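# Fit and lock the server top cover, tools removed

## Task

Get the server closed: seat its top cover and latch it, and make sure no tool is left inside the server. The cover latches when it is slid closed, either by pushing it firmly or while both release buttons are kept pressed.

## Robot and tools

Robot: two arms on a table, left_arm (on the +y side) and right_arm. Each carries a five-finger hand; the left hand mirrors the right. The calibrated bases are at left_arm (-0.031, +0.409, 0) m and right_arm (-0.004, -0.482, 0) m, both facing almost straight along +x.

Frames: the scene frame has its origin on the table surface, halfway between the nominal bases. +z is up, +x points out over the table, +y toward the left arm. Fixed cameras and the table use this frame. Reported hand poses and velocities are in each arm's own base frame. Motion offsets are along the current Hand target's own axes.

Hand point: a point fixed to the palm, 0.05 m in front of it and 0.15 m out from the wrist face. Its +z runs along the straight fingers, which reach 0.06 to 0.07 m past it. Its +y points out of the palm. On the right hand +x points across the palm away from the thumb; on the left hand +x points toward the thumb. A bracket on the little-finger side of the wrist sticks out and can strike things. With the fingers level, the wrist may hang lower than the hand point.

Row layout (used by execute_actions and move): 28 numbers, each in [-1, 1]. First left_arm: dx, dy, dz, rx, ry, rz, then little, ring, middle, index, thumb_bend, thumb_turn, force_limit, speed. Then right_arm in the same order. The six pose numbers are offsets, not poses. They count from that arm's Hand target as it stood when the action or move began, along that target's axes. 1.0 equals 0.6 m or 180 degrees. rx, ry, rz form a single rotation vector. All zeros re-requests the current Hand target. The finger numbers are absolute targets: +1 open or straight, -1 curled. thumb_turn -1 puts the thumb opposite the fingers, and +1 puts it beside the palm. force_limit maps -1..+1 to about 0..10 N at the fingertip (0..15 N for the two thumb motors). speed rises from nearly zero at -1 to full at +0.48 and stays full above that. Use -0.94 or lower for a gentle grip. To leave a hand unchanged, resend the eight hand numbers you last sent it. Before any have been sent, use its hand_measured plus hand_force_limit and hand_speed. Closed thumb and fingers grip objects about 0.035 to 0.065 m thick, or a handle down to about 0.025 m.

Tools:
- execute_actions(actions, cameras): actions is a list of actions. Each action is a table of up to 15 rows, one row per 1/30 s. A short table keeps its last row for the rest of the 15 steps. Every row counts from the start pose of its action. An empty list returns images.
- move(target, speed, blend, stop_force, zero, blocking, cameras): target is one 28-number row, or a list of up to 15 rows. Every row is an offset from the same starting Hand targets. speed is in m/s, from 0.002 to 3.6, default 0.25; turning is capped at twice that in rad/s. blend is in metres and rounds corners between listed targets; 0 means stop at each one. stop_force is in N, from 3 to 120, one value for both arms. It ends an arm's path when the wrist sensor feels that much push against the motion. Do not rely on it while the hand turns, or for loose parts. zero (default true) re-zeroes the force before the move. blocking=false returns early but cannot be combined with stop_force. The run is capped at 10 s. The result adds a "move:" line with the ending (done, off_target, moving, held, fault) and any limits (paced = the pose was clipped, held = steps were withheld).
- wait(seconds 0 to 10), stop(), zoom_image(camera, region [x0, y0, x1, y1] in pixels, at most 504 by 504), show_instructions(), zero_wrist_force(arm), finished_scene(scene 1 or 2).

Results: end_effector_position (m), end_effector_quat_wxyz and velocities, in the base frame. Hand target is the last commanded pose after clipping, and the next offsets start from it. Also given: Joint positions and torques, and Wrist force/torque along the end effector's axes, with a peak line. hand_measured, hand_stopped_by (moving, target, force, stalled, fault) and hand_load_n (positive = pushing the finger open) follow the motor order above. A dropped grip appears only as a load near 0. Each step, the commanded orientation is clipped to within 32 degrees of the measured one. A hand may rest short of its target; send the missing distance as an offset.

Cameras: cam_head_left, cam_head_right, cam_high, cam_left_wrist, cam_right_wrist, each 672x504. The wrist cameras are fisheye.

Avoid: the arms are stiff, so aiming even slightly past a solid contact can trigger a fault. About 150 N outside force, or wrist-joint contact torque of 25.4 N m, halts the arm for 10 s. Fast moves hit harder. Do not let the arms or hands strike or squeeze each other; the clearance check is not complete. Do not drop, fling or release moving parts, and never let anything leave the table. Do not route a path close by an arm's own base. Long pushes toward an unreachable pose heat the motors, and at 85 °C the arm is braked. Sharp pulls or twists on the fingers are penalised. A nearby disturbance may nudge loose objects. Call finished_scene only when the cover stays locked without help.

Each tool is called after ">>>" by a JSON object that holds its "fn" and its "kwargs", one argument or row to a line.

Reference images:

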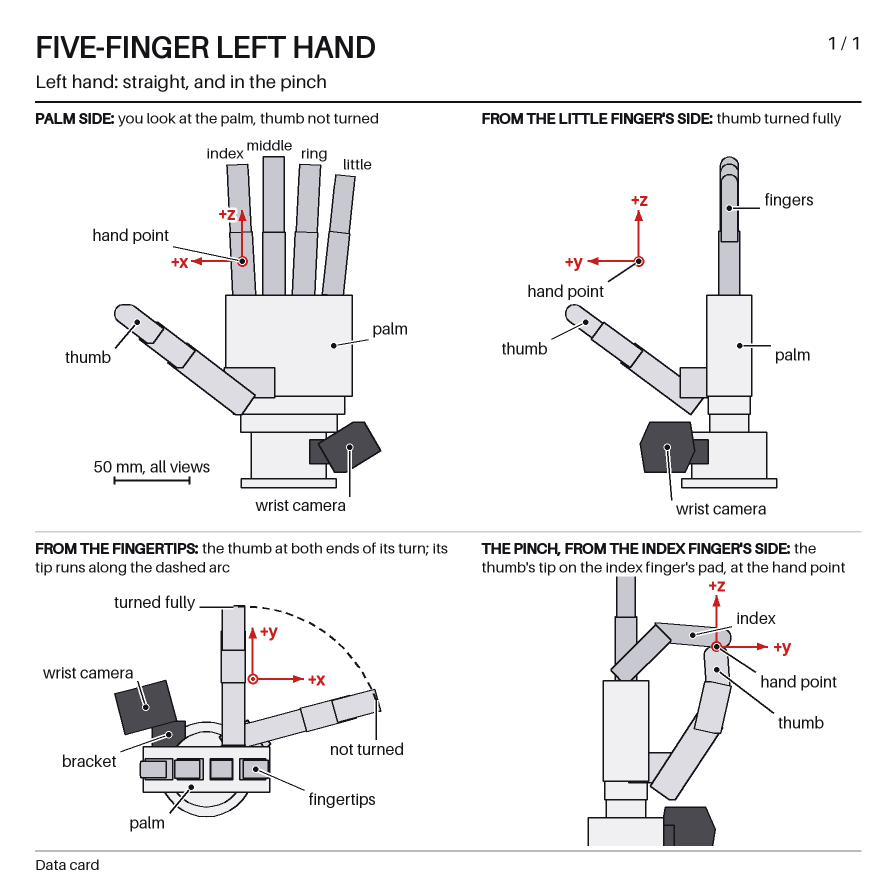

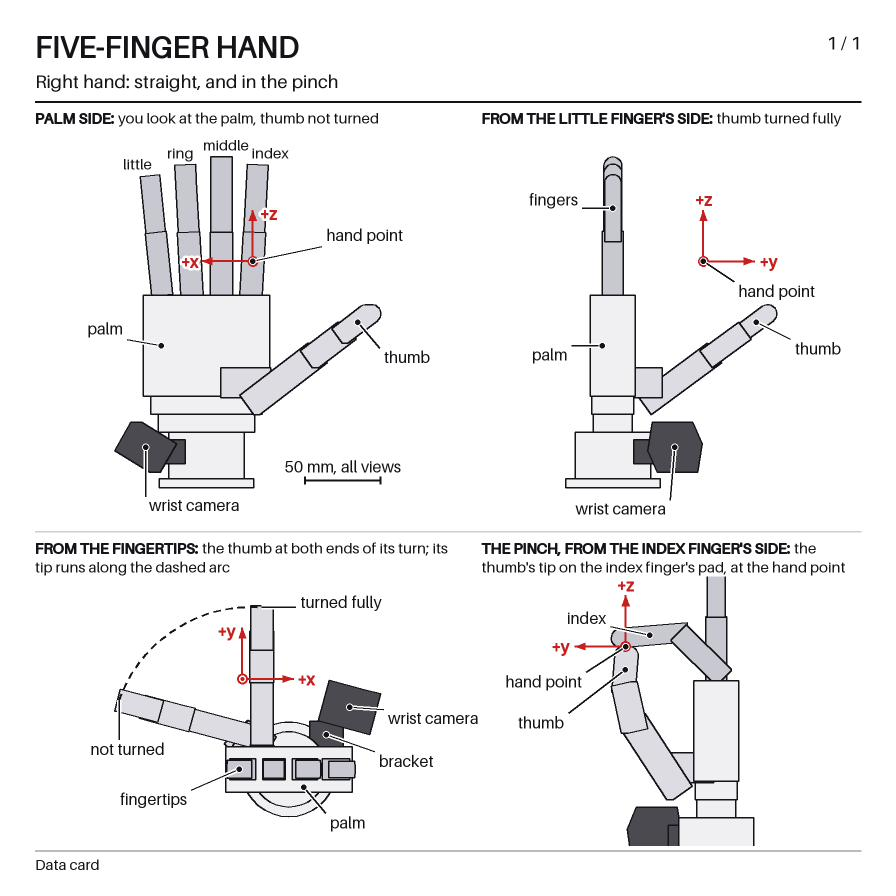

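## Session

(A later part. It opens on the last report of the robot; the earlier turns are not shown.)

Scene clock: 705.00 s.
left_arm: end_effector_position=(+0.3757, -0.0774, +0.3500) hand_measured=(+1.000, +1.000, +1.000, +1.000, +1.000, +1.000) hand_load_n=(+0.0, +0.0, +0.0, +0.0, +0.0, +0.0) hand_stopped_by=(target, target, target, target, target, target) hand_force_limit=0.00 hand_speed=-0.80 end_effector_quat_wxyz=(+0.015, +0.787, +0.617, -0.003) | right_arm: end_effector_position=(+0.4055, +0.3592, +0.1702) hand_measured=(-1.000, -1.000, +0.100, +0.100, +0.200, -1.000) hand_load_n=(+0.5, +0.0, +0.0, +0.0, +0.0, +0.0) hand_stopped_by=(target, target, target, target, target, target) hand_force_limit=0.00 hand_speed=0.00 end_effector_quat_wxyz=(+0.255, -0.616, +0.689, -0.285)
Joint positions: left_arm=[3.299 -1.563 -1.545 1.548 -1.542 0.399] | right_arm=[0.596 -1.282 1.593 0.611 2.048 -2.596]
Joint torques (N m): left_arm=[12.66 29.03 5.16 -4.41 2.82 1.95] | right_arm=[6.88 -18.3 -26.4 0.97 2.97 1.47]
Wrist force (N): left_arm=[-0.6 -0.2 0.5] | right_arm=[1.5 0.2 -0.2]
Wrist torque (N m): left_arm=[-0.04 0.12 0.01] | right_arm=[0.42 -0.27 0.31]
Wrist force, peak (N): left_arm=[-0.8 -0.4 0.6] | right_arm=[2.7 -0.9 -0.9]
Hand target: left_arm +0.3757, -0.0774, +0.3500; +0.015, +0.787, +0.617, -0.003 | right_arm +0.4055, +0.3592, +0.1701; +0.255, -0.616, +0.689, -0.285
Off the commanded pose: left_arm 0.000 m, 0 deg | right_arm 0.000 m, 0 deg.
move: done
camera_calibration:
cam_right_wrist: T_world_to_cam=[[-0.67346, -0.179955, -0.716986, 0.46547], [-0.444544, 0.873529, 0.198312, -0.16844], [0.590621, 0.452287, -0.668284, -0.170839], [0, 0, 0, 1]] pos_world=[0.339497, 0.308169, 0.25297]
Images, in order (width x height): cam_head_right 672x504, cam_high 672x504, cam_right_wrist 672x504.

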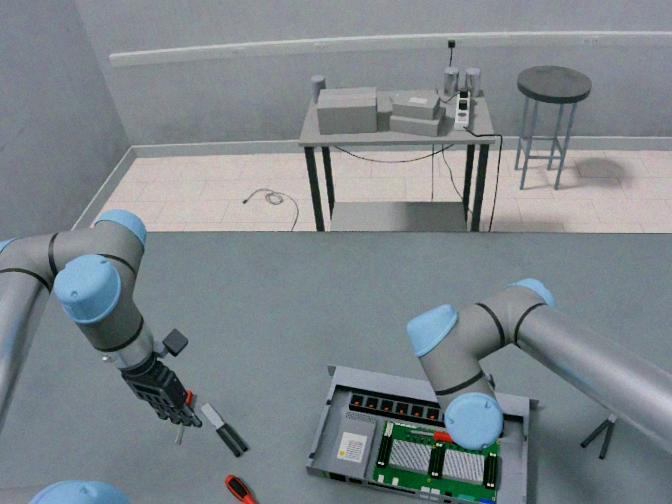

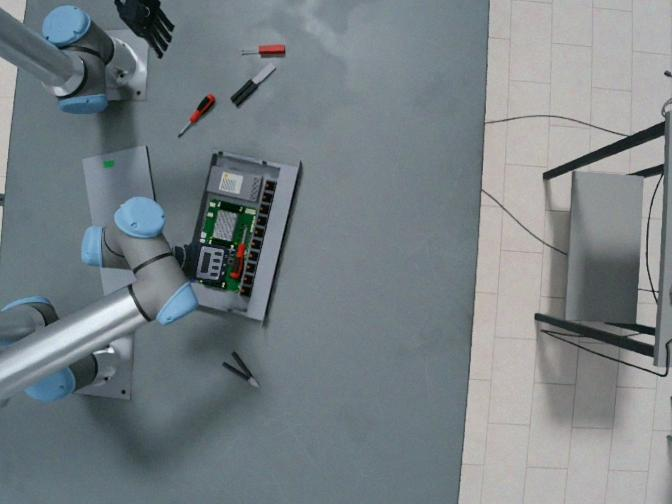

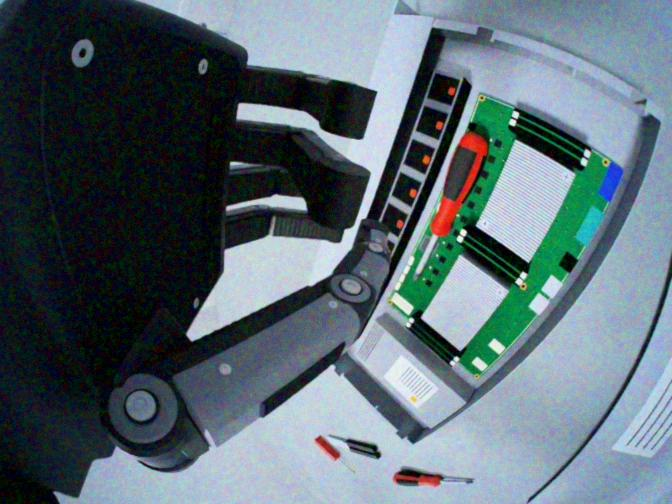

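>>> {"fn": "move", "kwargs": {
  "target": [0,0,0,0,0,0,1,1,1,1,1,1,0,-0.8,-0.0027,0.0892,0.0995,0,0,0,-1,-1,0.1,0.1,0.2,-1,0,0],
  "speed": 0.15,
  "cameras": ["cam_right_wrist"]
}}

>>> {"fn": "zoom_image", "kwargs": {
  "camera": "cam_right_wrist",
  "region": [300, 60, 550, 310]
}}

Scene clock: 764.97 s.
left_arm: end_effector_position=(+0.3757, -0.0774, +0.3500) hand_measured=(+1.000, +1.000, +1.000, +1.000, +1.000, +1.000) hand_load_n=(+0.0, +0.0, +0.0, +0.0, +0.0, +0.0) hand_stopped_by=(target, target, target, target, target, target) hand_force_limit=0.00 hand_speed=-0.80 end_effector_quat_wxyz=(+0.015, +0.787, +0.617, -0.003) | right_arm: end_effector_position=(+0.4099, +0.3604, +0.0901) hand_measured=(-1.000, -1.000, +0.100, +0.100, +0.200, -1.000) hand_load_n=(+0.0, +0.0, +0.0, +0.0, +0.0, +0.0) hand_stopped_by=(target, target, target, target, target, target) hand_force_limit=0.00 hand_speed=0.00 end_effector_quat_wxyz=(+0.255, -0.616, +0.689, -0.285)
Joint positions: left_arm=[3.299 -1.563 -1.545 1.548 -1.542 0.399] | right_arm=[0.593 -1.199 1.7 0.419 2.046 -2.599]
Joint torques (N m): left_arm=[12.65 28.29 4.17 -4.36 2.9 1.82] | right_arm=[-6.27 -20.8 -4.52 -0.58 -1.84 -1.6]
Wrist force (N): left_arm=[-0.5 -0.5 0.4] | right_arm=[1.3 -0.1 0.3]
Wrist torque (N m): left_arm=[-0.08 0.09 0.03] | right_arm=[0.34 -0.24 0.35]
Wrist force, peak (N): left_arm=[-1.0 -0.3 0.4] | right_arm=[1.5 -0.9 -0.9]
Hand target: left_arm +0.3757, -0.0774, +0.3500; +0.015, +0.787, +0.617, -0.003 | right_arm +0.4099, +0.3604, +0.0901; +0.255, -0.616, +0.689, -0.285
Off the commanded pose: left_arm 0.000 m, 0 deg | right_arm 0.000 m, 0 deg.
move: done
camera_calibration:
cam_right_wrist: T_world_to_cam=[[-0.673532, -0.179927, -0.716924, 0.411363], [-0.444487, 0.87355, 0.198349, -0.151655], [0.590581, 0.452258, -0.668339, -0.22747], [0, 0, 0, 1]] pos_world=[0.343997, 0.309369, 0.17297]
Images, in order (width x height): cam_right_wrist 672x504.

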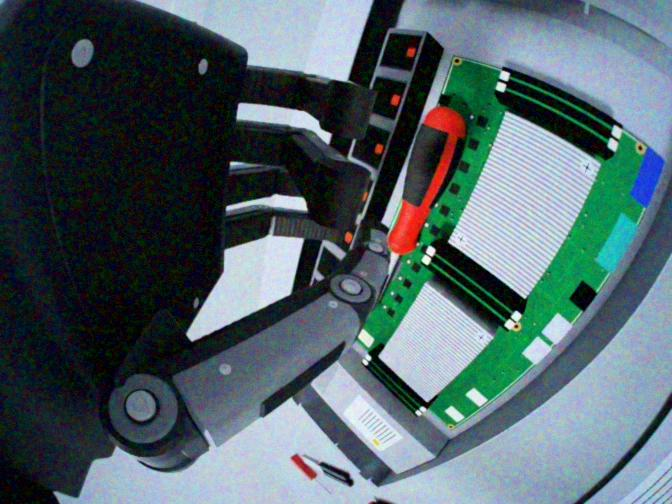

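Scaled by 2.016 from the camera's 672x504 image, which has a finer 960x720 frame.

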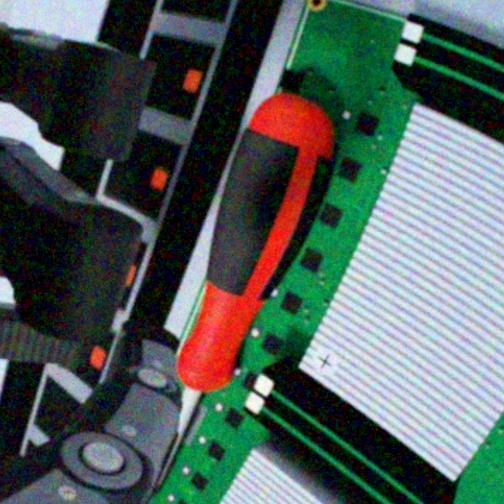

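>>> {"fn": "move", "kwargs": {
  "target": [0,0,0,0,0,0,1,1,1,1,1,1,0,-0.8,-0.0013,0.0198,0.0038,0.0833,0,0,-1,-1,0.15,0.15,0.1,-1,0,0],
  "speed": 0.15,
  "cameras": ["cam_right_wrist"]
}}

>>> {"fn": "zoom_image", "kwargs": {
  "camera": "cam_right_wrist",
  "region": [300, 60, 550, 310]
}}

Scene clock: 851.93 s.
left_arm: end_effector_position=(+0.3757, -0.0774, +0.3500) hand_measured=(+1.000, +1.000, +1.000, +1.000, +1.000, +1.000) hand_load_n=(+0.0, +0.0, +0.0, +0.0, +0.0, +0.0) hand_stopped_by=(target, target, target, target, target, target) hand_force_limit=0.00 hand_speed=-0.80 end_effector_quat_wxyz=(+0.015, +0.787, +0.617, -0.003) | right_arm: end_effector_position=(+0.4033, +0.3619, +0.0801) hand_measured=(-1.000, -1.000, +0.150, +0.150, +0.100, -1.000) hand_load_n=(+0.0, +0.0, +0.0, +0.0, +0.0, +0.0) hand_stopped_by=(target, target, target, target, target, target) hand_force_limit=0.00 hand_speed=0.00 end_effector_quat_wxyz=(+0.333, -0.577, +0.646, -0.372)
Joint positions: left_arm=[3.299 -1.563 -1.545 1.548 -1.542 0.399] | right_arm=[0.694 -1.243 1.872 0.067 2.245 -2.66]
Joint torques (N m): left_arm=[12.32 28.56 4.09 -4.36 2.86 1.79] | right_arm=[6.81 -40.15 -4.94 -0.93 2.58 -1.15]
Wrist force (N): left_arm=[-0.9 -0.1 0.3] | right_arm=[2.2 0.1 0.1]
Wrist torque (N m): left_arm=[-0.01 0.17 -0.01] | right_arm=[0.43 -0.35 0.46]
Wrist force, peak (N): left_arm=[-1.0 -0.5 0.3] | right_arm=[2.2 0.1 0.1]
Hand target: left_arm +0.3757, -0.0774, +0.3500; +0.015, +0.787, +0.617, -0.003 | right_arm +0.4033, +0.3619, +0.0801; +0.333, -0.577, +0.646, -0.372
Off the commanded pose: left_arm 0.000 m, 0 deg | right_arm 0.000 m, 0 deg.
move: done
camera_calibration:
cam_right_wrist: T_world_to_cam=[[-0.467384, -0.203126, -0.860402, 0.336661], [-0.477037, 0.877343, 0.0520082, -0.130447], [0.744304, 0.434751, -0.506955, -0.299506], [0, 0, 0, 1]] pos_world=[0.318046, 0.313042, 0.144612]
Images, in order (width x height): cam_right_wrist 672x504.

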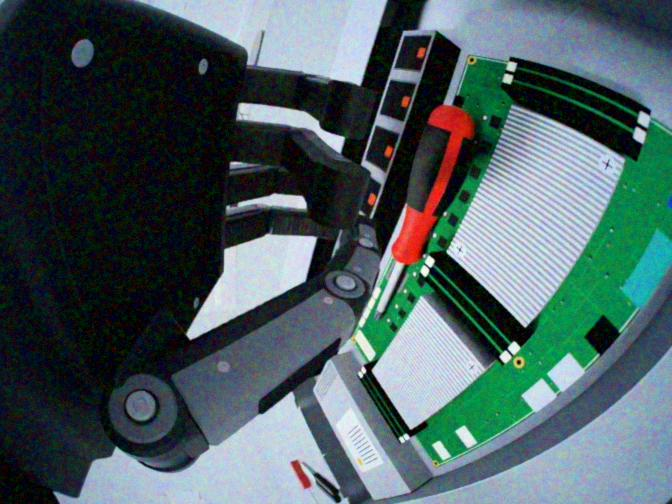

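Scaled by 2.016 from the camera's 672x504 image, which has a finer 960x720 frame.

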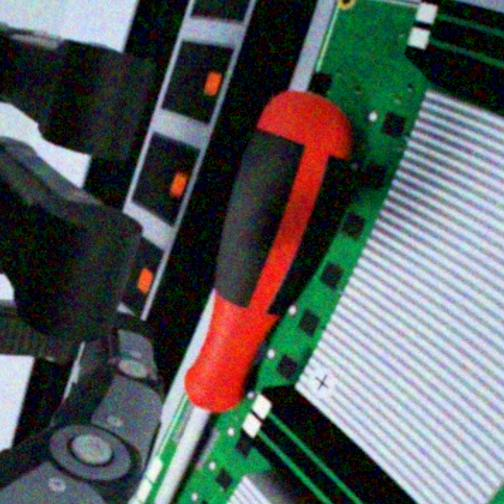

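>>> {"fn": "move", "kwargs": {
  "target": [0,0,0,0,0,0,1,1,1,1,1,1,0,-0.8,0,0.0433,0.025,0,0,0,-1,-1,0.15,0.15,0.1,-1,0,0],
  "speed": 0.05,
  "stop_force": 6,
  "cameras": ["cam_right_wrist"]
}}

>>> {"fn": "zoom_image", "kwargs": {
  "camera": "cam_right_wrist",
  "region": [280, 60, 530, 310]
}}

Scene clock: 892.17 s.
left_arm: end_effector_position=(+0.3757, -0.0774, +0.3500) hand_measured=(+1.000, +1.000, +1.000, +1.000, +1.000, +1.000) hand_load_n=(+0.0, +0.0, +0.0, +0.0, +0.0, +0.0) hand_stopped_by=(target, target, target, target, target, target) hand_force_limit=0.00 hand_speed=-0.80 end_effector_quat_wxyz=(+0.015, +0.787, +0.617, -0.003) | right_arm: end_effector_position=(+0.4033, +0.3620, +0.0501) hand_measured=(-1.000, -1.000, +0.150, +0.150, +0.100, -1.000) hand_load_n=(+0.0, +0.0, +0.0, +0.0, +0.0, +0.5) hand_stopped_by=(target, target, target, target, target, target) hand_force_limit=0.00 hand_speed=0.00 end_effector_quat_wxyz=(+0.333, -0.577, +0.646, -0.372)
Joint positions: left_arm=[3.299 -1.563 -1.545 1.548 -1.542 0.399] | right_arm=[0.694 -1.197 1.902 -0.009 2.245 -2.66]
Joint torques (N m): left_arm=[12.6 27.89 3.87 -4.27 2.84 1.78] | right_arm=[5.14 -19.27 -3.85 -0.81 1.87 -1.35]
Wrist force (N): left_arm=[-0.6 -0.1 0.5] | right_arm=[2.1 0.0 0.0]
Wrist torque (N m): left_arm=[-0.02 0.12 0.00] | right_arm=[0.42 -0.33 0.44]
Wrist force, peak (N): left_arm=[-1.0 -0.5 0.4] | right_arm=[2.3 0.3 0.2]
Hand target: left_arm +0.3757, -0.0774, +0.3500; +0.015, +0.787, +0.617, -0.003 | right_arm +0.4033, +0.3620, +0.0501; +0.333, -0.577, +0.646, -0.372
Off the commanded pose: left_arm 0.000 m, 0 deg | right_arm 0.000 m, 0 deg.
move: done
camera_calibration:
cam_right_wrist: T_world_to_cam=[[-0.46726, -0.203078, -0.860481, 0.310824], [-0.47708, 0.877319, 0.0520135, -0.128953], [0.744353, 0.434822, -0.506821, -0.314811], [0, 0, 0, 1]] pos_world=[0.318046, 0.313142, 0.114612]
Images, in order (width x height): cam_right_wrist 672x504.

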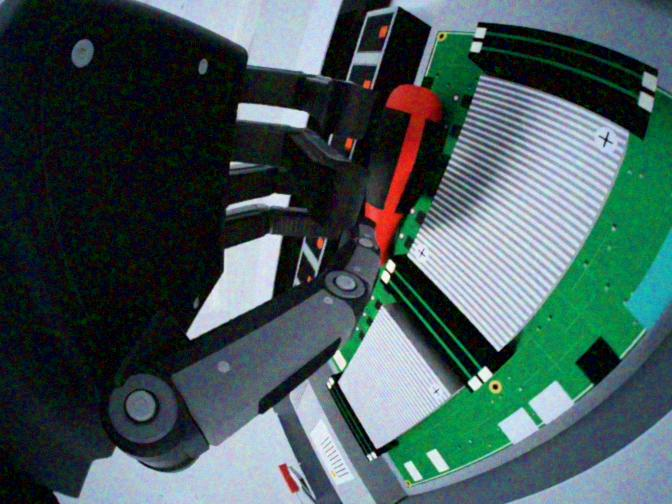

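Scaled by 2.016 from the camera's 672x504 image, which has a finer 960x720 frame.

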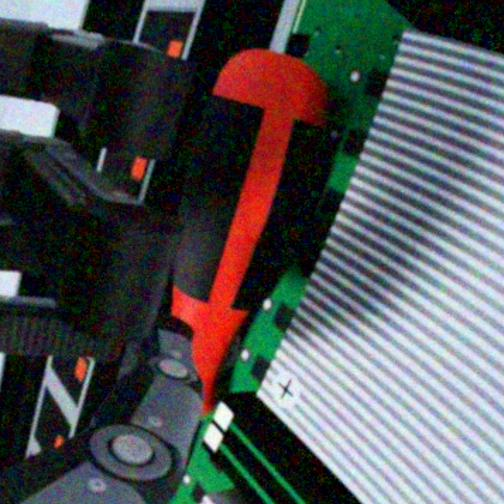

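>>> {"fn": "move", "kwargs": {
  "target": [0,0,0,0,0,0,1,1,1,1,1,1,0,-0.8,0,0.0231,0.01333,0,0,0,-1,-1,0.15,0.15,0.1,-1,0,0],
  "speed": 0.03,
  "stop_force": 4,
  "cameras": ["cam_right_wrist","cam_high"]
}}

>>> {"fn": "zoom_image", "kwargs": {
  "camera": "cam_right_wrist",
  "region": [280, 60, 530, 310]
}}

Scene clock: 901.47 s.
left_arm: end_effector_position=(+0.3757, -0.0774, +0.3500) hand_measured=(+1.000, +1.000, +1.000, +1.000, +1.000, +1.000) hand_load_n=(+0.0, +0.0, +0.5, +0.0, +0.0, +0.0) hand_stopped_by=(target, target, target, target, target, target) hand_force_limit=0.00 hand_speed=-0.80 end_effector_quat_wxyz=(+0.015, +0.787, +0.617, -0.003) | right_arm: end_effector_position=(+0.4033, +0.3620, +0.0432) hand_measured=(-1.000, -1.000, +0.150, +0.150, +0.100, -1.000) hand_load_n=(+0.0, +0.0, +0.0, +0.0, +0.0, +0.0) hand_stopped_by=(target, target, target, target, target, target) hand_force_limit=0.00 hand_speed=0.00 end_effector_quat_wxyz=(+0.333, -0.577, +0.646, -0.372)
Joint positions: left_arm=[3.299 -1.563 -1.545 1.548 -1.542 0.399] | right_arm=[0.694 -1.185 1.908 -0.026 2.245 -2.66]
Joint torques (N m): left_arm=[11.35 27.3 4.31 -4.3 2.85 1.62] | right_arm=[1.32 -40.47 -22.2 2.11 -0.37 0.96]
Wrist force (N): left_arm=[-0.5 -0.3 0.4] | right_arm=[2.1 0.0 0.1]
Wrist torque (N m): left_arm=[-0.05 0.10 0.01] | right_arm=[0.42 -0.34 0.46]
Wrist force, peak (N): left_arm=[-0.9 0.0 0.6] | right_arm=[1.3 -6.3 0.2]
Hand target: left_arm +0.3757, -0.0774, +0.3500; +0.015, +0.787, +0.617, -0.003 | right_arm +0.4033, +0.3620, +0.0432; +0.333, -0.577, +0.646, -0.372 (not the last commanded pose)
Off the commanded pose: left_arm 0.000 m, 0 deg | right_arm 0.009 m, 0 deg.
move: contact (right_arm)
camera_calibration:
cam_right_wrist: T_world_to_cam=[[-0.467295, -0.203098, -0.860457, 0.304901], [-0.477115, 0.877299, 0.0520374, -0.12858], [0.744309, 0.434854, -0.506858, -0.318301], [0, 0, 0, 1]] pos_world=[0.318046, 0.313142, 0.107712]
Images, in order (width x height): cam_high 672x504, cam_right_wrist 672x504.

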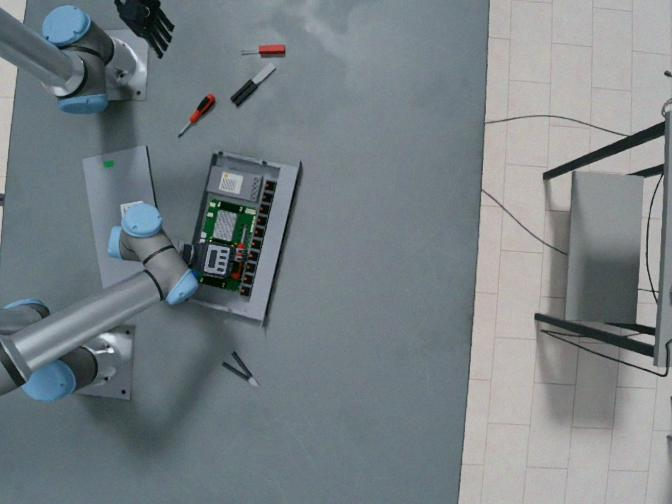

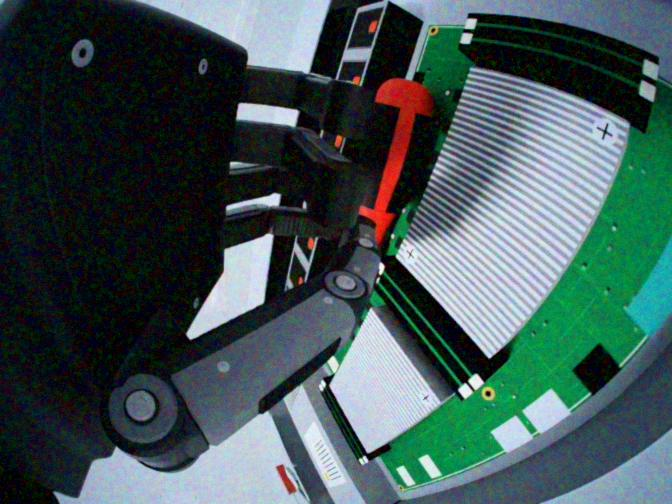

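Scaled by 2.016 from the camera's 672x504 image, which has a finer 960x720 frame.

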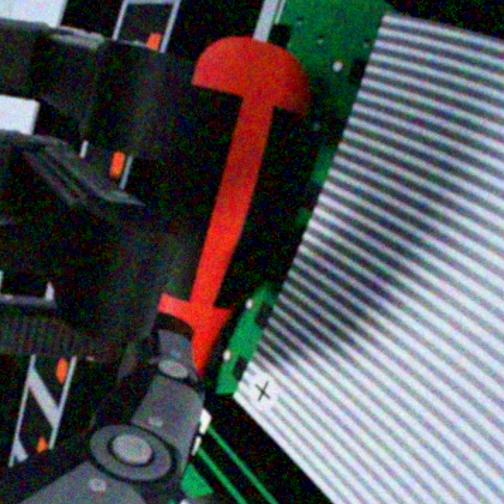

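>>> {"fn": "move", "kwargs": {
  "target": [0,0,0,0,0,0,1,1,1,1,1,1,0,-0.8,-0.0117,-0.0157,0.0006,0,0,0,-1,-1,0.25,0.25,0.1,-1,0,0],
  "speed": 0.05
}}

>>> {"fn": "move", "kwargs": {
  "target": [0,0,0,0,0,0,1,1,1,1,1,1,0,-0.8,0,0.0231,0.01333,0,0,0,-1,-1,0.25,0.25,0.1,-1,0,0],
  "speed": 0.03,
  "stop_force": 4,
  "cameras": ["cam_right_wrist","cam_head_left"]
}}

>>> {"fn": "zoom_image", "kwargs": {
  "camera": "cam_right_wrist",
  "region": [280, 60, 530, 310]
}}

Scene clock: 936.90 s.
left_arm: end_effector_position=(+0.3757, -0.0774, +0.3500) hand_measured=(+1.000, +1.000, +1.000, +1.000, +1.000, +1.000) hand_load_n=(+0.0, +0.0, +0.0, +0.0, +0.0, +0.0) hand_stopped_by=(target, target, target, target, target, target) hand_force_limit=0.00 hand_speed=-0.80 end_effector_quat_wxyz=(+0.015, +0.787, +0.617, -0.003) | right_arm: end_effector_position=(+0.4090, +0.3684, +0.0511) hand_measured=(-1.000, -1.000, +0.248, +0.250, +0.100, -1.000) hand_load_n=(+0.0, +0.0, -1.5, +0.5, +0.5, +0.0) hand_stopped_by=(target, target, target, target, target, target) hand_force_limit=0.00 hand_speed=0.00 end_effector_quat_wxyz=(+0.333, -0.577, +0.646, -0.372)
Joint positions: left_arm=[3.299 -1.563 -1.545 1.548 -1.542 0.399] | right_arm=[0.697 -1.181 1.874 0.004 2.248 -2.657]
Joint torques (N m): left_arm=[11.42 27.84 4.45 -4.29 2.82 1.57] | right_arm=[4.72 -19.58 -22.71 2.1 2.6 1.37]
Wrist force (N): left_arm=[-0.4 -0.1 0.4] | right_arm=[2.6 -1.8 -2.3]
Wrist torque (N m): left_arm=[-0.02 0.08 0.02] | right_arm=[0.45 -0.26 0.29]
Wrist force, peak (N): left_arm=[-0.9 -0.4 0.6] | right_arm=[2.6 -1.4 -19.7]
Hand target: left_arm +0.3757, -0.0774, +0.3500; +0.015, +0.787, +0.617, -0.003 | right_arm +0.4090, +0.3684, +0.0512; +0.333, -0.577, +0.646, -0.372
Off the commanded pose: left_arm 0.000 m, 0 deg | right_arm 0.000 m, 0 deg.
move: done

Scene clock: 938.03 s.
left_arm: end_effector_position=(+0.3757, -0.0774, +0.3500) hand_measured=(+1.000, +1.000, +1.000, +1.000, +1.000, +1.000) hand_load_n=(-0.5, +0.0, +0.0, +0.0, +0.0, +0.0) hand_stopped_by=(target, target, target, target, target, target) hand_force_limit=0.00 hand_speed=-0.80 end_effector_quat_wxyz=(+0.015, +0.787, +0.617, -0.003) | right_arm: end_effector_position=(+0.4090, +0.3684, +0.0509) hand_measured=(-1.000, -1.000, +0.248, +0.250, +0.100, -1.000) hand_load_n=(+0.0, +0.0, -2.0, +0.0, +0.0, +0.0) hand_stopped_by=(target, target, target, target, target, target) hand_force_limit=0.00 hand_speed=0.00 end_effector_quat_wxyz=(+0.333, -0.577, +0.646, -0.372)
Joint positions: left_arm=[3.299 -1.563 -1.545 1.548 -1.542 0.399] | right_arm=[0.697 -1.181 1.874 0.004 2.248 -2.657]
Joint torques (N m): left_arm=[11.64 27.64 4.62 -4.23 2.92 1.64] | right_arm=[0.16 -37.87 -21.49 2.16 -2.1 -0.22]
Wrist force (N): left_arm=[-0.7 -0.1 0.6] | right_arm=[1.8 -5.4 -5.2]
Wrist torque (N m): left_arm=[-0.04 0.13 0.00] | right_arm=[0.52 -0.21 0.19]
Wrist force, peak (N): left_arm=[-1.0 0.0 0.6] | right_arm=[3.4 -13.7 -12.5]
Hand target: left_arm +0.3757, -0.0774, +0.3500; +0.015, +0.787, +0.617, -0.003 | right_arm +0.4091, +0.3684, +0.0509; +0.333, -0.577, +0.646, -0.372 (not the last commanded pose)
Off the commanded pose: left_arm 0.000 m, 0 deg | right_arm 0.016 m, 0 deg.
move: contact (right_arm)
camera_calibration:
cam_right_wrist: T_world_to_cam=[[-0.467399, -0.203255, -0.860363, 0.315697], [-0.477081, 0.877324, 0.0519157, -0.131838], [0.744266, 0.434729, -0.50703, -0.321374], [0, 0, 0, 1]] pos_world=[0.323846, 0.319542, 0.115512]
Images, in order (width x height): cam_head_left 672x504, cam_right_wrist 672x504.

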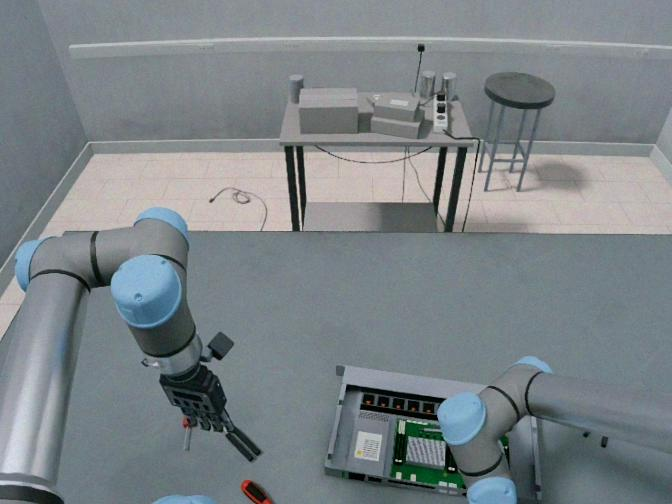

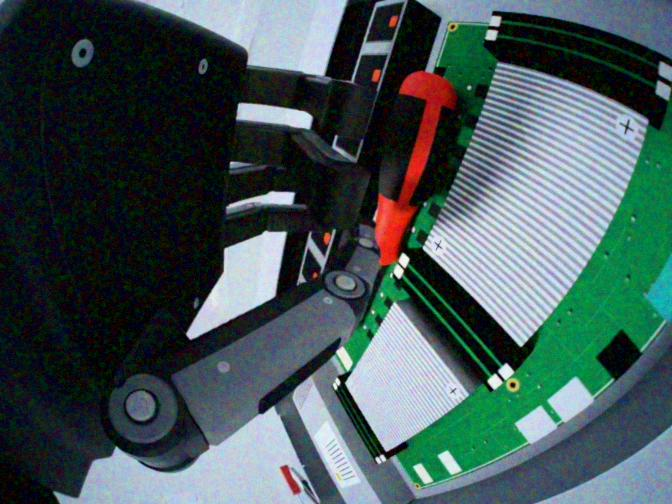

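Scaled by 2.016 from the camera's 672x504 image, which has a finer 960x720 frame.

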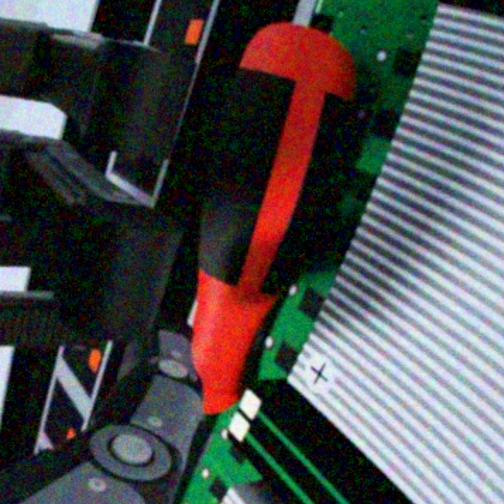

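>>> {"fn": "move", "kwargs": {
  "target": [0,0,0,0,0,0,1,1,1,1,1,1,0,-0.8,0,-0.0046,-0.0100,0,0,0,-1,-1,0.25,0.25,0.1,-1,0,0],
  "speed": 0.05
}}

>>> {"fn": "move", "kwargs": {
  "target": [0,0,0,0,0,0,1,1,1,1,1,1,0,-0.8,0,0.0260,0.0150,0,0,0,-1,-1,0.25,0.25,0.1,-1,0,0],
  "speed": 0.03,
  "stop_force": 4,
  "cameras": ["cam_right_wrist"]
}}

>>> {"fn": "zoom_image", "kwargs": {
  "camera": "cam_right_wrist",
  "region": [280, 60, 530, 310]
}}

Scene clock: 958.70 s.
left_arm: end_effector_position=(+0.3757, -0.0774, +0.3500) hand_measured=(+1.000, +1.000, +1.000, +1.000, +1.000, +1.000) hand_load_n=(+0.0, +0.0, +0.0, +0.0, +0.0, +0.0) hand_stopped_by=(target, target, target, target, target, target) hand_force_limit=0.00 hand_speed=-0.80 end_effector_quat_wxyz=(+0.015, +0.787, +0.617, -0.003) | right_arm: end_effector_position=(+0.4053, +0.3688, +0.0563) hand_measured=(-1.000, -1.000, +0.248, +0.250, +0.100, -1.000) hand_load_n=(+0.0, +0.0, +0.0, +0.0, +0.0, +0.0) hand_stopped_by=(target, target, target, target, target, target) hand_force_limit=0.00 hand_speed=0.00 end_effector_quat_wxyz=(+0.333, -0.577, +0.646, -0.372)
Joint positions: left_arm=[3.299 -1.563 -1.545 1.548 -1.542 0.399] | right_arm=[0.704 -1.191 1.874 0.019 2.253 -2.652]
Joint torques (N m): left_arm=[11.11 26.73 4.83 -4.19 2.86 1.63] | right_arm=[7.78 -41.26 -23.91 2.19 2.57 1.53]
Wrist force (N): left_arm=[-0.3 0.1 0.3] | right_arm=[2.2 -0.1 0.1]
Wrist torque (N m): left_arm=[0.02 0.07 0.02] | right_arm=[0.41 -0.34 0.33]
Wrist force, peak (N): left_arm=[-0.9 -0.3 0.8] | right_arm=[2.0 -5.7 -5.3]
Hand target: left_arm +0.3757, -0.0774, +0.3500; +0.015, +0.787, +0.617, -0.003 | right_arm +0.4053, +0.3688, +0.0563; +0.333, -0.577, +0.646, -0.372
Off the commanded pose: left_arm 0.000 m, 0 deg | right_arm 0.000 m, 0 deg.
move: done

Scene clock: 960.07 s.
left_arm: end_effector_position=(+0.3757, -0.0774, +0.3500) hand_measured=(+1.000, +1.000, +1.000, +1.000, +1.000, +1.000) hand_load_n=(+0.0, +0.0, +0.0, +0.0, +0.0, +0.0) hand_stopped_by=(target, target, target, target, target, target) hand_force_limit=0.00 hand_speed=-0.80 end_effector_quat_wxyz=(+0.015, +0.787, +0.617, -0.003) | right_arm: end_effector_position=(+0.4053, +0.3688, +0.0490) hand_measured=(-1.000, -1.000, +0.248, +0.250, +0.100, -1.000) hand_load_n=(+0.0, +0.0, -4.0, +0.0, +0.0, +0.0) hand_stopped_by=(target, target, target, target, target, target) hand_force_limit=0.00 hand_speed=0.00 end_effector_quat_wxyz=(+0.333, -0.577, +0.646, -0.372)
Joint positions: left_arm=[3.299 -1.563 -1.545 1.548 -1.542 0.399] | right_arm=[0.704 -1.18 1.881 0.001 2.253 -2.651]
Joint torques (N m): left_arm=[12.09 27.63 4.9 -4.22 2.83 1.53] | right_arm=[-7.42 -40.73 -24.7 1.98 1.99 1.03]
Wrist force (N): left_arm=[-0.4 0.0 0.2] | right_arm=[2.2 0.0 -3.0]
Wrist torque (N m): left_arm=[0.01 0.08 0.02] | right_arm=[0.45 -0.28 0.35]
Wrist force, peak (N): left_arm=[-0.8 -0.7 0.4] | right_arm=[1.9 -1.7 -9.2]
Hand target: left_arm +0.3757, -0.0774, +0.3500; +0.015, +0.787, +0.617, -0.003 | right_arm +0.4053, +0.3688, +0.0490; +0.333, -0.577, +0.646, -0.372 (not the last commanded pose)
Off the commanded pose: left_arm 0.000 m, 0 deg | right_arm 0.011 m, 0 deg.
move: contact (right_arm)
camera_calibration:
cam_right_wrist: T_world_to_cam=[[-0.467384, -0.203126, -0.860402, 0.312239], [-0.477037, 0.877343, 0.0520082, -0.133929], [0.744304, 0.434751, -0.506955, -0.319761], [0, 0, 0, 1]] pos_world=[0.320046, 0.319942, 0.113512]
Images, in order (width x height): cam_right_wrist 672x504.

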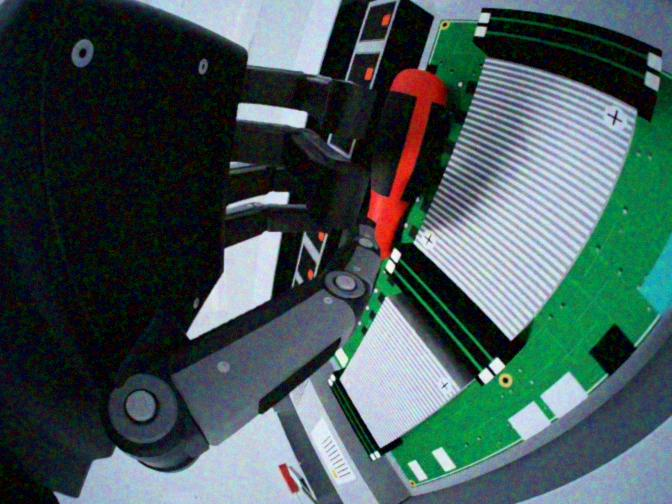

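Scaled by 2.016 from the camera's 672x504 image, which has a finer 960x720 frame.

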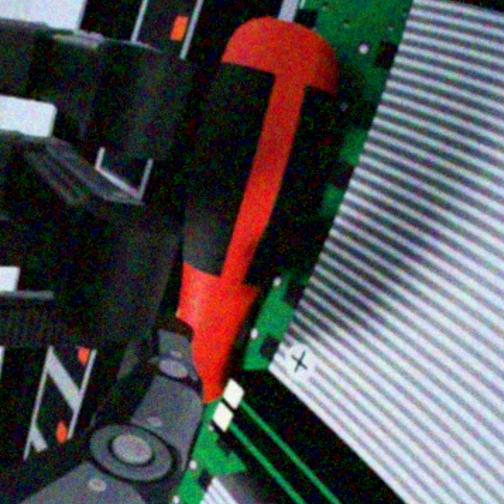

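>>> {"fn": "move", "kwargs": {
  "target": [0,0,0,0,0,0,1,1,1,1,1,1,0,-0.8,0,-0.0050,-0.0110,0,0,0,-1,-1,0.17,0.22,0.1,-1,0,0],
  "speed": 0.05
}}

>>> {"fn": "move", "kwargs": {
  "target": [0,0,0,0,0,0,1,1,1,1,1,1,0,-0.8,0,0.0289,0.0167,0,0,0,-1,-1,0.17,0.22,0.1,-1,0,0],
  "speed": 0.03,
  "stop_force": 4,
  "cameras": ["cam_right_wrist"]
}}

>>> {"fn": "zoom_image", "kwargs": {
  "camera": "cam_right_wrist",
  "region": [280, 60, 530, 310]
}}

Scene clock: 972.10 s.
left_arm: end_effector_position=(+0.3757, -0.0774, +0.3500) hand_measured=(+1.000, +1.000, +1.000, +1.000, +1.000, +1.000) hand_load_n=(+0.5, +0.0, +0.0, +0.0, +0.0, +0.0) hand_stopped_by=(target, target, target, target, target, target) hand_force_limit=0.00 hand_speed=-0.80 end_effector_quat_wxyz=(+0.015, +0.787, +0.617, -0.003) | right_arm: end_effector_position=(+0.4011, +0.3693, +0.0549) hand_measured=(-1.000, -1.000, +0.170, +0.220, +0.100, -1.000) hand_load_n=(+0.0, +0.0, +0.0, +0.0, +0.0, +0.0) hand_stopped_by=(target, target, target, target, target, target) hand_force_limit=0.00 hand_speed=0.00 end_effector_quat_wxyz=(+0.333, -0.577, +0.646, -0.372)
Joint positions: left_arm=[3.299 -1.563 -1.545 1.548 -1.542 0.399] | right_arm=[0.712 -1.192 1.88 0.017 2.259 -2.645]
Joint torques (N m): left_arm=[11.9 27.16 4.95 -4.2 2.81 1.52] | right_arm=[6.63 -42.76 -22.92 2.1 3.06 1.62]
Wrist force (N): left_arm=[-0.6 -0.2 0.1] | right_arm=[2.1 -0.1 0.2]
Wrist torque (N m): left_arm=[-0.01 0.11 0.01] | right_arm=[0.40 -0.33 0.32]
Wrist force, peak (N): left_arm=[-0.8 -0.1 0.8] | right_arm=[2.1 0.1 -3.1]
Hand target: left_arm +0.3757, -0.0774, +0.3500; +0.015, +0.787, +0.617, -0.003 | right_arm +0.4011, +0.3693, +0.0549; +0.333, -0.577, +0.646, -0.372
Off the commanded pose: left_arm 0.000 m, 0 deg | right_arm 0.000 m, 0 deg.
move: done

Scene clock: 973.80 s.
left_arm: end_effector_position=(+0.3757, -0.0774, +0.3500) hand_measured=(+1.000, +1.000, +1.000, +1.000, +1.000, +1.000) hand_load_n=(+0.0, +0.0, +0.0, +0.0, +0.0, +0.0) hand_stopped_by=(target, target, target, target, target, target) hand_force_limit=0.00 hand_speed=-0.80 end_effector_quat_wxyz=(+0.015, +0.787, +0.617, -0.003) | right_arm: end_effector_position=(+0.4011, +0.3693, +0.0384) hand_measured=(-1.000, -1.000, +0.170, +0.220, +0.100, -1.000) hand_load_n=(+0.0, +0.5, +0.0, +0.0, +0.0, +0.0) hand_stopped_by=(target, target, target, target, target, target) hand_force_limit=0.00 hand_speed=0.00 end_effector_quat_wxyz=(+0.333, -0.577, +0.646, -0.372)
Joint positions: left_arm=[3.299 -1.563 -1.545 1.548 -1.542 0.399] | right_arm=[0.712 -1.165 1.894 -0.024 2.259 -2.645]
Joint torques (N m): left_arm=[11.24 27.5 4.65 -4.11 2.85 1.55] | right_arm=[5.08 -41.06 -22.73 2.29 2.29 0.81]
Wrist force (N): left_arm=[-0.8 -0.2 0.3] | right_arm=[2.1 0.2 0.2]
Wrist torque (N m): left_arm=[-0.03 0.14 0.00] | right_arm=[0.43 -0.35 0.35]
Wrist force, peak (N): left_arm=[-1.0 0.1 0.6] | right_arm=[0.4 -5.1 0.1]
Hand target: left_arm +0.3757, -0.0774, +0.3500; +0.015, +0.787, +0.617, -0.003 | right_arm +0.4011, +0.3693, +0.0384; +0.333, -0.577, +0.646, -0.372 (not the last commanded pose)
Off the commanded pose: left_arm 0.000 m, 0 deg | right_arm 0.003 m, 0 deg.
move: contact (right_arm)
camera_calibration:
cam_right_wrist: T_world_to_cam=[[-0.467406, -0.203085, -0.8604, 0.301251], [-0.477015, 0.877353, 0.0520487, -0.135834], [0.744304, 0.434752, -0.506954, -0.322226], [0, 0, 0, 1]] pos_world=[0.315846, 0.320442, 0.102912]
Images, in order (width x height): cam_right_wrist 672x504.

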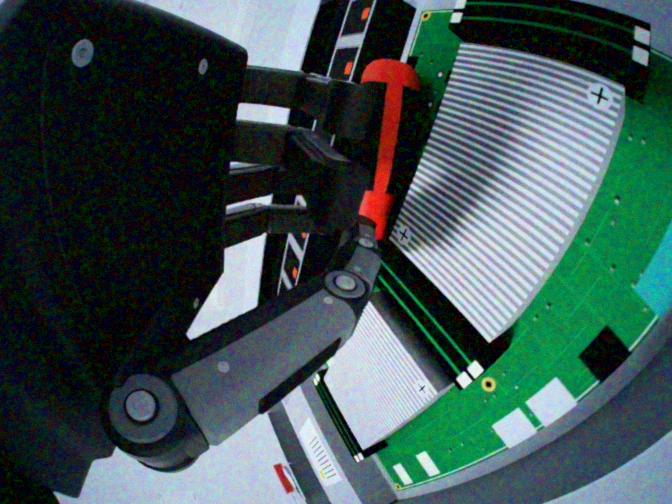

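Scaled by 2.016 from the camera's 672x504 image, which has a finer 960x720 frame.

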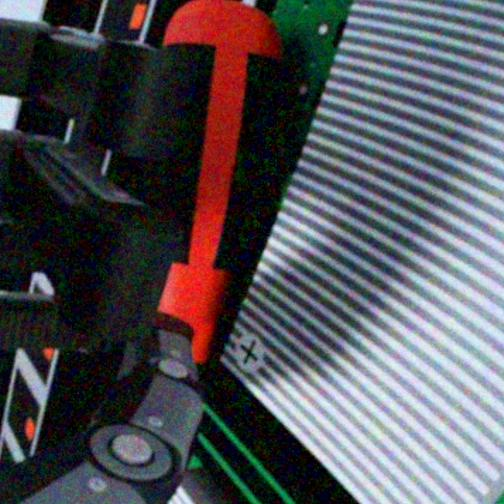

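>>> {"fn": "move", "kwargs": {
  "target": [0,0,0,0,0,0,1,1,1,1,1,1,0,-0.8,0,-0.0060,0.0015,0,0,0,-1,-1,0.17,0.22,0.1,-1,0,0],
  "speed": 0.05
}}

>>> {"fn": "move", "kwargs": {
  "target": [0,0,0,0,0,0,1,1,1,1,1,1,0,-0.8,0,0.0202,0.0117,0,0,0,-1,-1,0.17,0.22,0.1,-1,0,0],
  "speed": 0.03,
  "stop_force": 5,
  "cameras": ["cam_right_wrist"]
}}

>>> {"fn": "zoom_image", "kwargs": {
  "camera": "cam_right_wrist",
  "region": [280, 60, 530, 310]
}}

Scene clock: 1008.87 s.
left_arm: end_effector_position=(+0.3757, -0.0774, +0.3500) hand_measured=(+1.000, +1.000, +1.000, +1.000, +1.000, +1.000) hand_load_n=(+0.0, +0.0, +0.0, +0.0, +0.0, +0.0) hand_stopped_by=(target, target, target, target, target, target) hand_force_limit=0.00 hand_speed=-0.80 end_effector_quat_wxyz=(+0.015, +0.787, +0.617, -0.003) | right_arm: end_effector_position=(+0.4036, +0.3690, +0.0410) hand_measured=(-1.000, -1.000, +0.170, +0.220, +0.100, -1.000) hand_load_n=(+0.0, +0.0, +0.0, -0.5, +0.0, +0.0) hand_stopped_by=(target, target, target, target, target, target) hand_force_limit=0.00 hand_speed=0.00 end_effector_quat_wxyz=(+0.333, -0.577, +0.646, -0.372)
Joint positions: left_arm=[3.299 -1.563 -1.545 1.548 -1.542 0.399] | right_arm=[0.707 -1.168 1.889 -0.018 2.255 -2.649]
Joint torques (N m): left_arm=[11.15 26.68 4.12 -4.14 2.84 1.53] | right_arm=[-7.33 -41.34 -22.7 2.18 -1.75 -1.17]
Wrist force (N): left_arm=[-0.6 -0.6 0.0] | right_arm=[2.2 0.0 0.3]
Wrist torque (N m): left_arm=[-0.06 0.11 0.03] | right_arm=[0.40 -0.37 0.46]
Wrist force, peak (N): left_arm=[-1.0 -0.3 0.4] | right_arm=[2.4 0.2 0.1]
Hand target: left_arm +0.3757, -0.0774, +0.3500; +0.015, +0.787, +0.617, -0.003 | right_arm +0.4036, +0.3690, +0.0410; +0.333, -0.577, +0.646, -0.372
Off the commanded pose: left_arm 0.000 m, 0 deg | right_arm 0.000 m, 0 deg.
move: done

Scene clock: 1010.33 s.
left_arm: end_effector_position=(+0.3757, -0.0774, +0.3500) hand_measured=(+1.000, +1.000, +1.000, +1.000, +1.000, +1.000) hand_load_n=(+0.0, +0.0, +0.0, +0.0, -0.5, +0.0) hand_stopped_by=(target, target, target, target, target, target) hand_force_limit=0.00 hand_speed=-0.80 end_effector_quat_wxyz=(+0.015, +0.787, +0.617, -0.003) | right_arm: end_effector_position=(+0.4036, +0.3690, +0.0319) hand_measured=(-1.000, -1.000, +0.170, +0.220, +0.098, -1.000) hand_load_n=(+0.0, +0.0, +0.0, +0.0, -4.5, -0.5) hand_stopped_by=(target, target, target, target, target, target) hand_force_limit=0.00 hand_speed=0.00 end_effector_quat_wxyz=(+0.333, -0.577, +0.646, -0.372)
Joint positions: left_arm=[3.299 -1.563 -1.545 1.548 -1.542 0.399] | right_arm=[0.707 -1.153 1.897 -0.041 2.255 -2.649]
Joint torques (N m): left_arm=[11.14 26.91 4.43 -4.11 2.92 1.44] | right_arm=[-2.94 -40.04 -20.52 2.51 -1.65 0.13]
Wrist force (N): left_arm=[-0.6 -0.3 0.4] | right_arm=[2.2 -3.4 0.1]
Wrist torque (N m): left_arm=[-0.05 0.12 0.01] | right_arm=[0.33 -0.37 0.42]
Wrist force, peak (N): left_arm=[-1.0 -0.4 0.3] | right_arm=[2.2 -9.9 -3.7]
Hand target: left_arm +0.3757, -0.0774, +0.3500; +0.015, +0.787, +0.617, -0.003 | right_arm +0.4036, +0.3690, +0.0319; +0.333, -0.577, +0.646, -0.372 (not the last commanded pose)
Off the commanded pose: left_arm 0.000 m, 0 deg | right_arm 0.005 m, 0 deg.
move: contact (right_arm)
camera_calibration:
cam_right_wrist: T_world_to_cam=[[-0.467406, -0.203085, -0.8604, 0.296812], [-0.477015, 0.877353, 0.0520487, -0.133992], [0.744304, 0.434752, -0.506954, -0.327326], [0, 0, 0, 1]] pos_world=[0.318446, 0.320142, 0.0964122]
Images, in order (width x height): cam_right_wrist 672x504.

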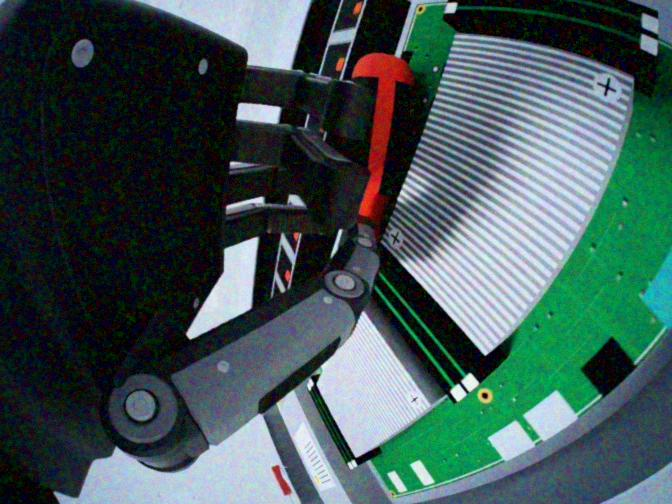

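Scaled by 2.016 from the camera's 672x504 image, which has a finer 960x720 frame.

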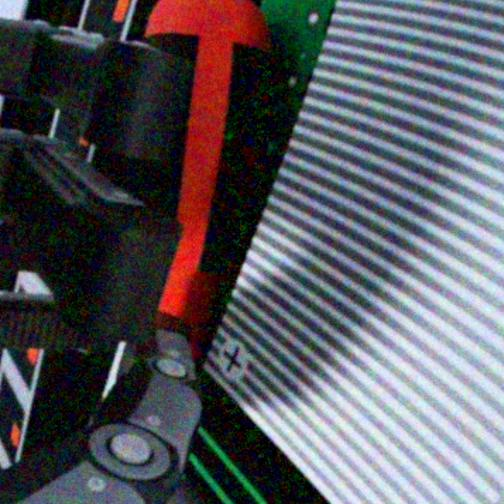

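>>> {"fn": "execute_actions", "kwargs": {
  "actions": [
    [[0,0,0,0,0,0,1,1,1,1,1,1,0,-0.8,0,0,0,0,0,0,-1,-1,-0.3,-0.3,-0.4,-1,-0.3,-0.85]],
    [[0,0,0,0,0,0,1,1,1,1,1,1,0,-0.8,0,0,0,0,0,0,-1,-1,-0.3,-0.3,-0.4,-1,-0.3,-0.85]]
  ],
  "cameras": ["cam_right_wrist"]
}}

>>> {"fn": "zoom_image", "kwargs": {
  "camera": "cam_right_wrist",
  "region": [280, 60, 530, 310]
}}

Scene clock: 1024.37 s.
left_arm: end_effector_position=(+0.3757, -0.0774, +0.3500) hand_measured=(+1.000, +1.000, +1.000, +1.000, +1.000, +1.000) hand_load_n=(+0.0, +0.0, +0.0, +0.0, +0.0, +0.0) hand_stopped_by=(target, target, target, target, target, target) hand_force_limit=0.00 hand_speed=-0.80 end_effector_quat_wxyz=(+0.015, +0.787, +0.617, -0.003) | right_arm: end_effector_position=(+0.4036, +0.3690, +0.0319) hand_measured=(-1.000, -1.000, -0.022, +0.000, -0.400, -1.000) hand_load_n=(+0.0, +0.0, +5.5, +3.5, +0.0, +0.0) hand_stopped_by=(target, target, force, force, target, target) hand_force_limit=-0.30 hand_speed=-0.85 end_effector_quat_wxyz=(+0.333, -0.577, +0.646, -0.372)
Joint positions: left_arm=[3.299 -1.563 -1.545 1.548 -1.542 0.399] | right_arm=[0.707 -1.153 1.897 -0.041 2.255 -2.649]
Joint torques (N m): left_arm=[10.96 27.21 4.5 -4.03 2.85 1.4] | right_arm=[5.65 -38.62 -10.1 0.6 -1.57 0.09]
Wrist force (N): left_arm=[-0.5 -0.3 0.5] | right_arm=[1.3 -3.0 5.3]
Wrist torque (N m): left_arm=[-0.05 0.10 0.02] | right_arm=[0.43 -0.46 0.41]
Wrist force, peak (N): left_arm=[-0.9 -0.2 0.8] | right_arm=[1.7 -3.6 5.5]
Hand target: left_arm +0.3757, -0.0774, +0.3500; +0.015, +0.787, +0.617, -0.003 | right_arm +0.4036, +0.3690, +0.0319; +0.333, -0.577, +0.646, -0.372
Off the commanded pose: left_arm 0.000 m, 0 deg | right_arm 0.000 m, 0 deg.
Step readings (end_effector_position of left_arm | right_arm):
0: (+0.3757, -0.0774, +0.3500) | (+0.4036, +0.3690, +0.0319)
1: (+0.3757, -0.0774, +0.3500) | (+0.4036, +0.3690, +0.0319)
2: (+0.3757, -0.0774, +0.3500) | (+0.4036, +0.3690, +0.0319)
4: (+0.3757, -0.0774, +0.3500) | (+0.4036, +0.3690, +0.0319)
8: (+0.3757, -0.0774, +0.3500) | (+0.4036, +0.3690, +0.0319)
15: (+0.3757, -0.0774, +0.3500) | (+0.4036, +0.3690, +0.0319)
16: (+0.3757, -0.0774, +0.3500) | (+0.4036, +0.3690, +0.0319)
17: (+0.3757, -0.0774, +0.3500) | (+0.4036, +0.3690, +0.0319)
19: (+0.3757, -0.0774, +0.3500) | (+0.4036, +0.3690, +0.0319)
23: (+0.3757, -0.0774, +0.3500) | (+0.4036, +0.3690, +0.0319)
30: (+0.3757, -0.0774, +0.3500) | (+0.4036, +0.3690, +0.0319)
camera_calibration:
cam_right_wrist: T_world_to_cam=[[-0.467406, -0.203085, -0.8604, 0.296812], [-0.477015, 0.877353, 0.0520487, -0.133992], [0.744304, 0.434752, -0.506954, -0.327326], [0, 0, 0, 1]] pos_world=[0.318446, 0.320142, 0.0964122]
Images, in order (width x height): cam_right_wrist 672x504.

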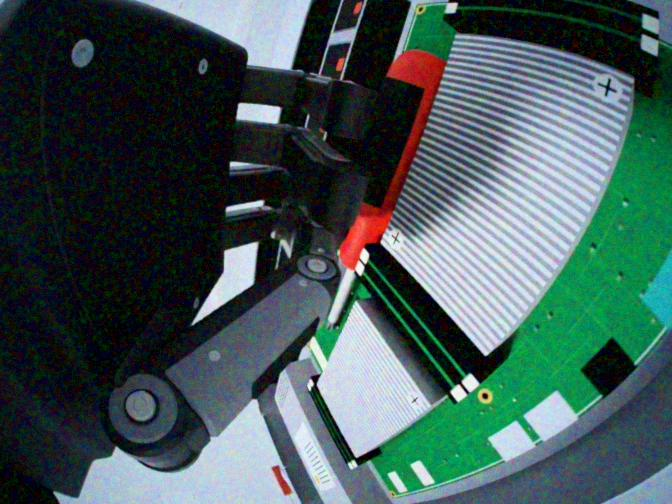

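Scaled by 2.016 from the camera's 672x504 image, which has a finer 960x720 frame.

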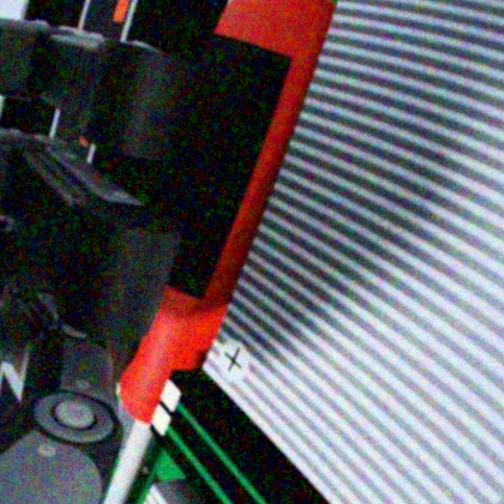

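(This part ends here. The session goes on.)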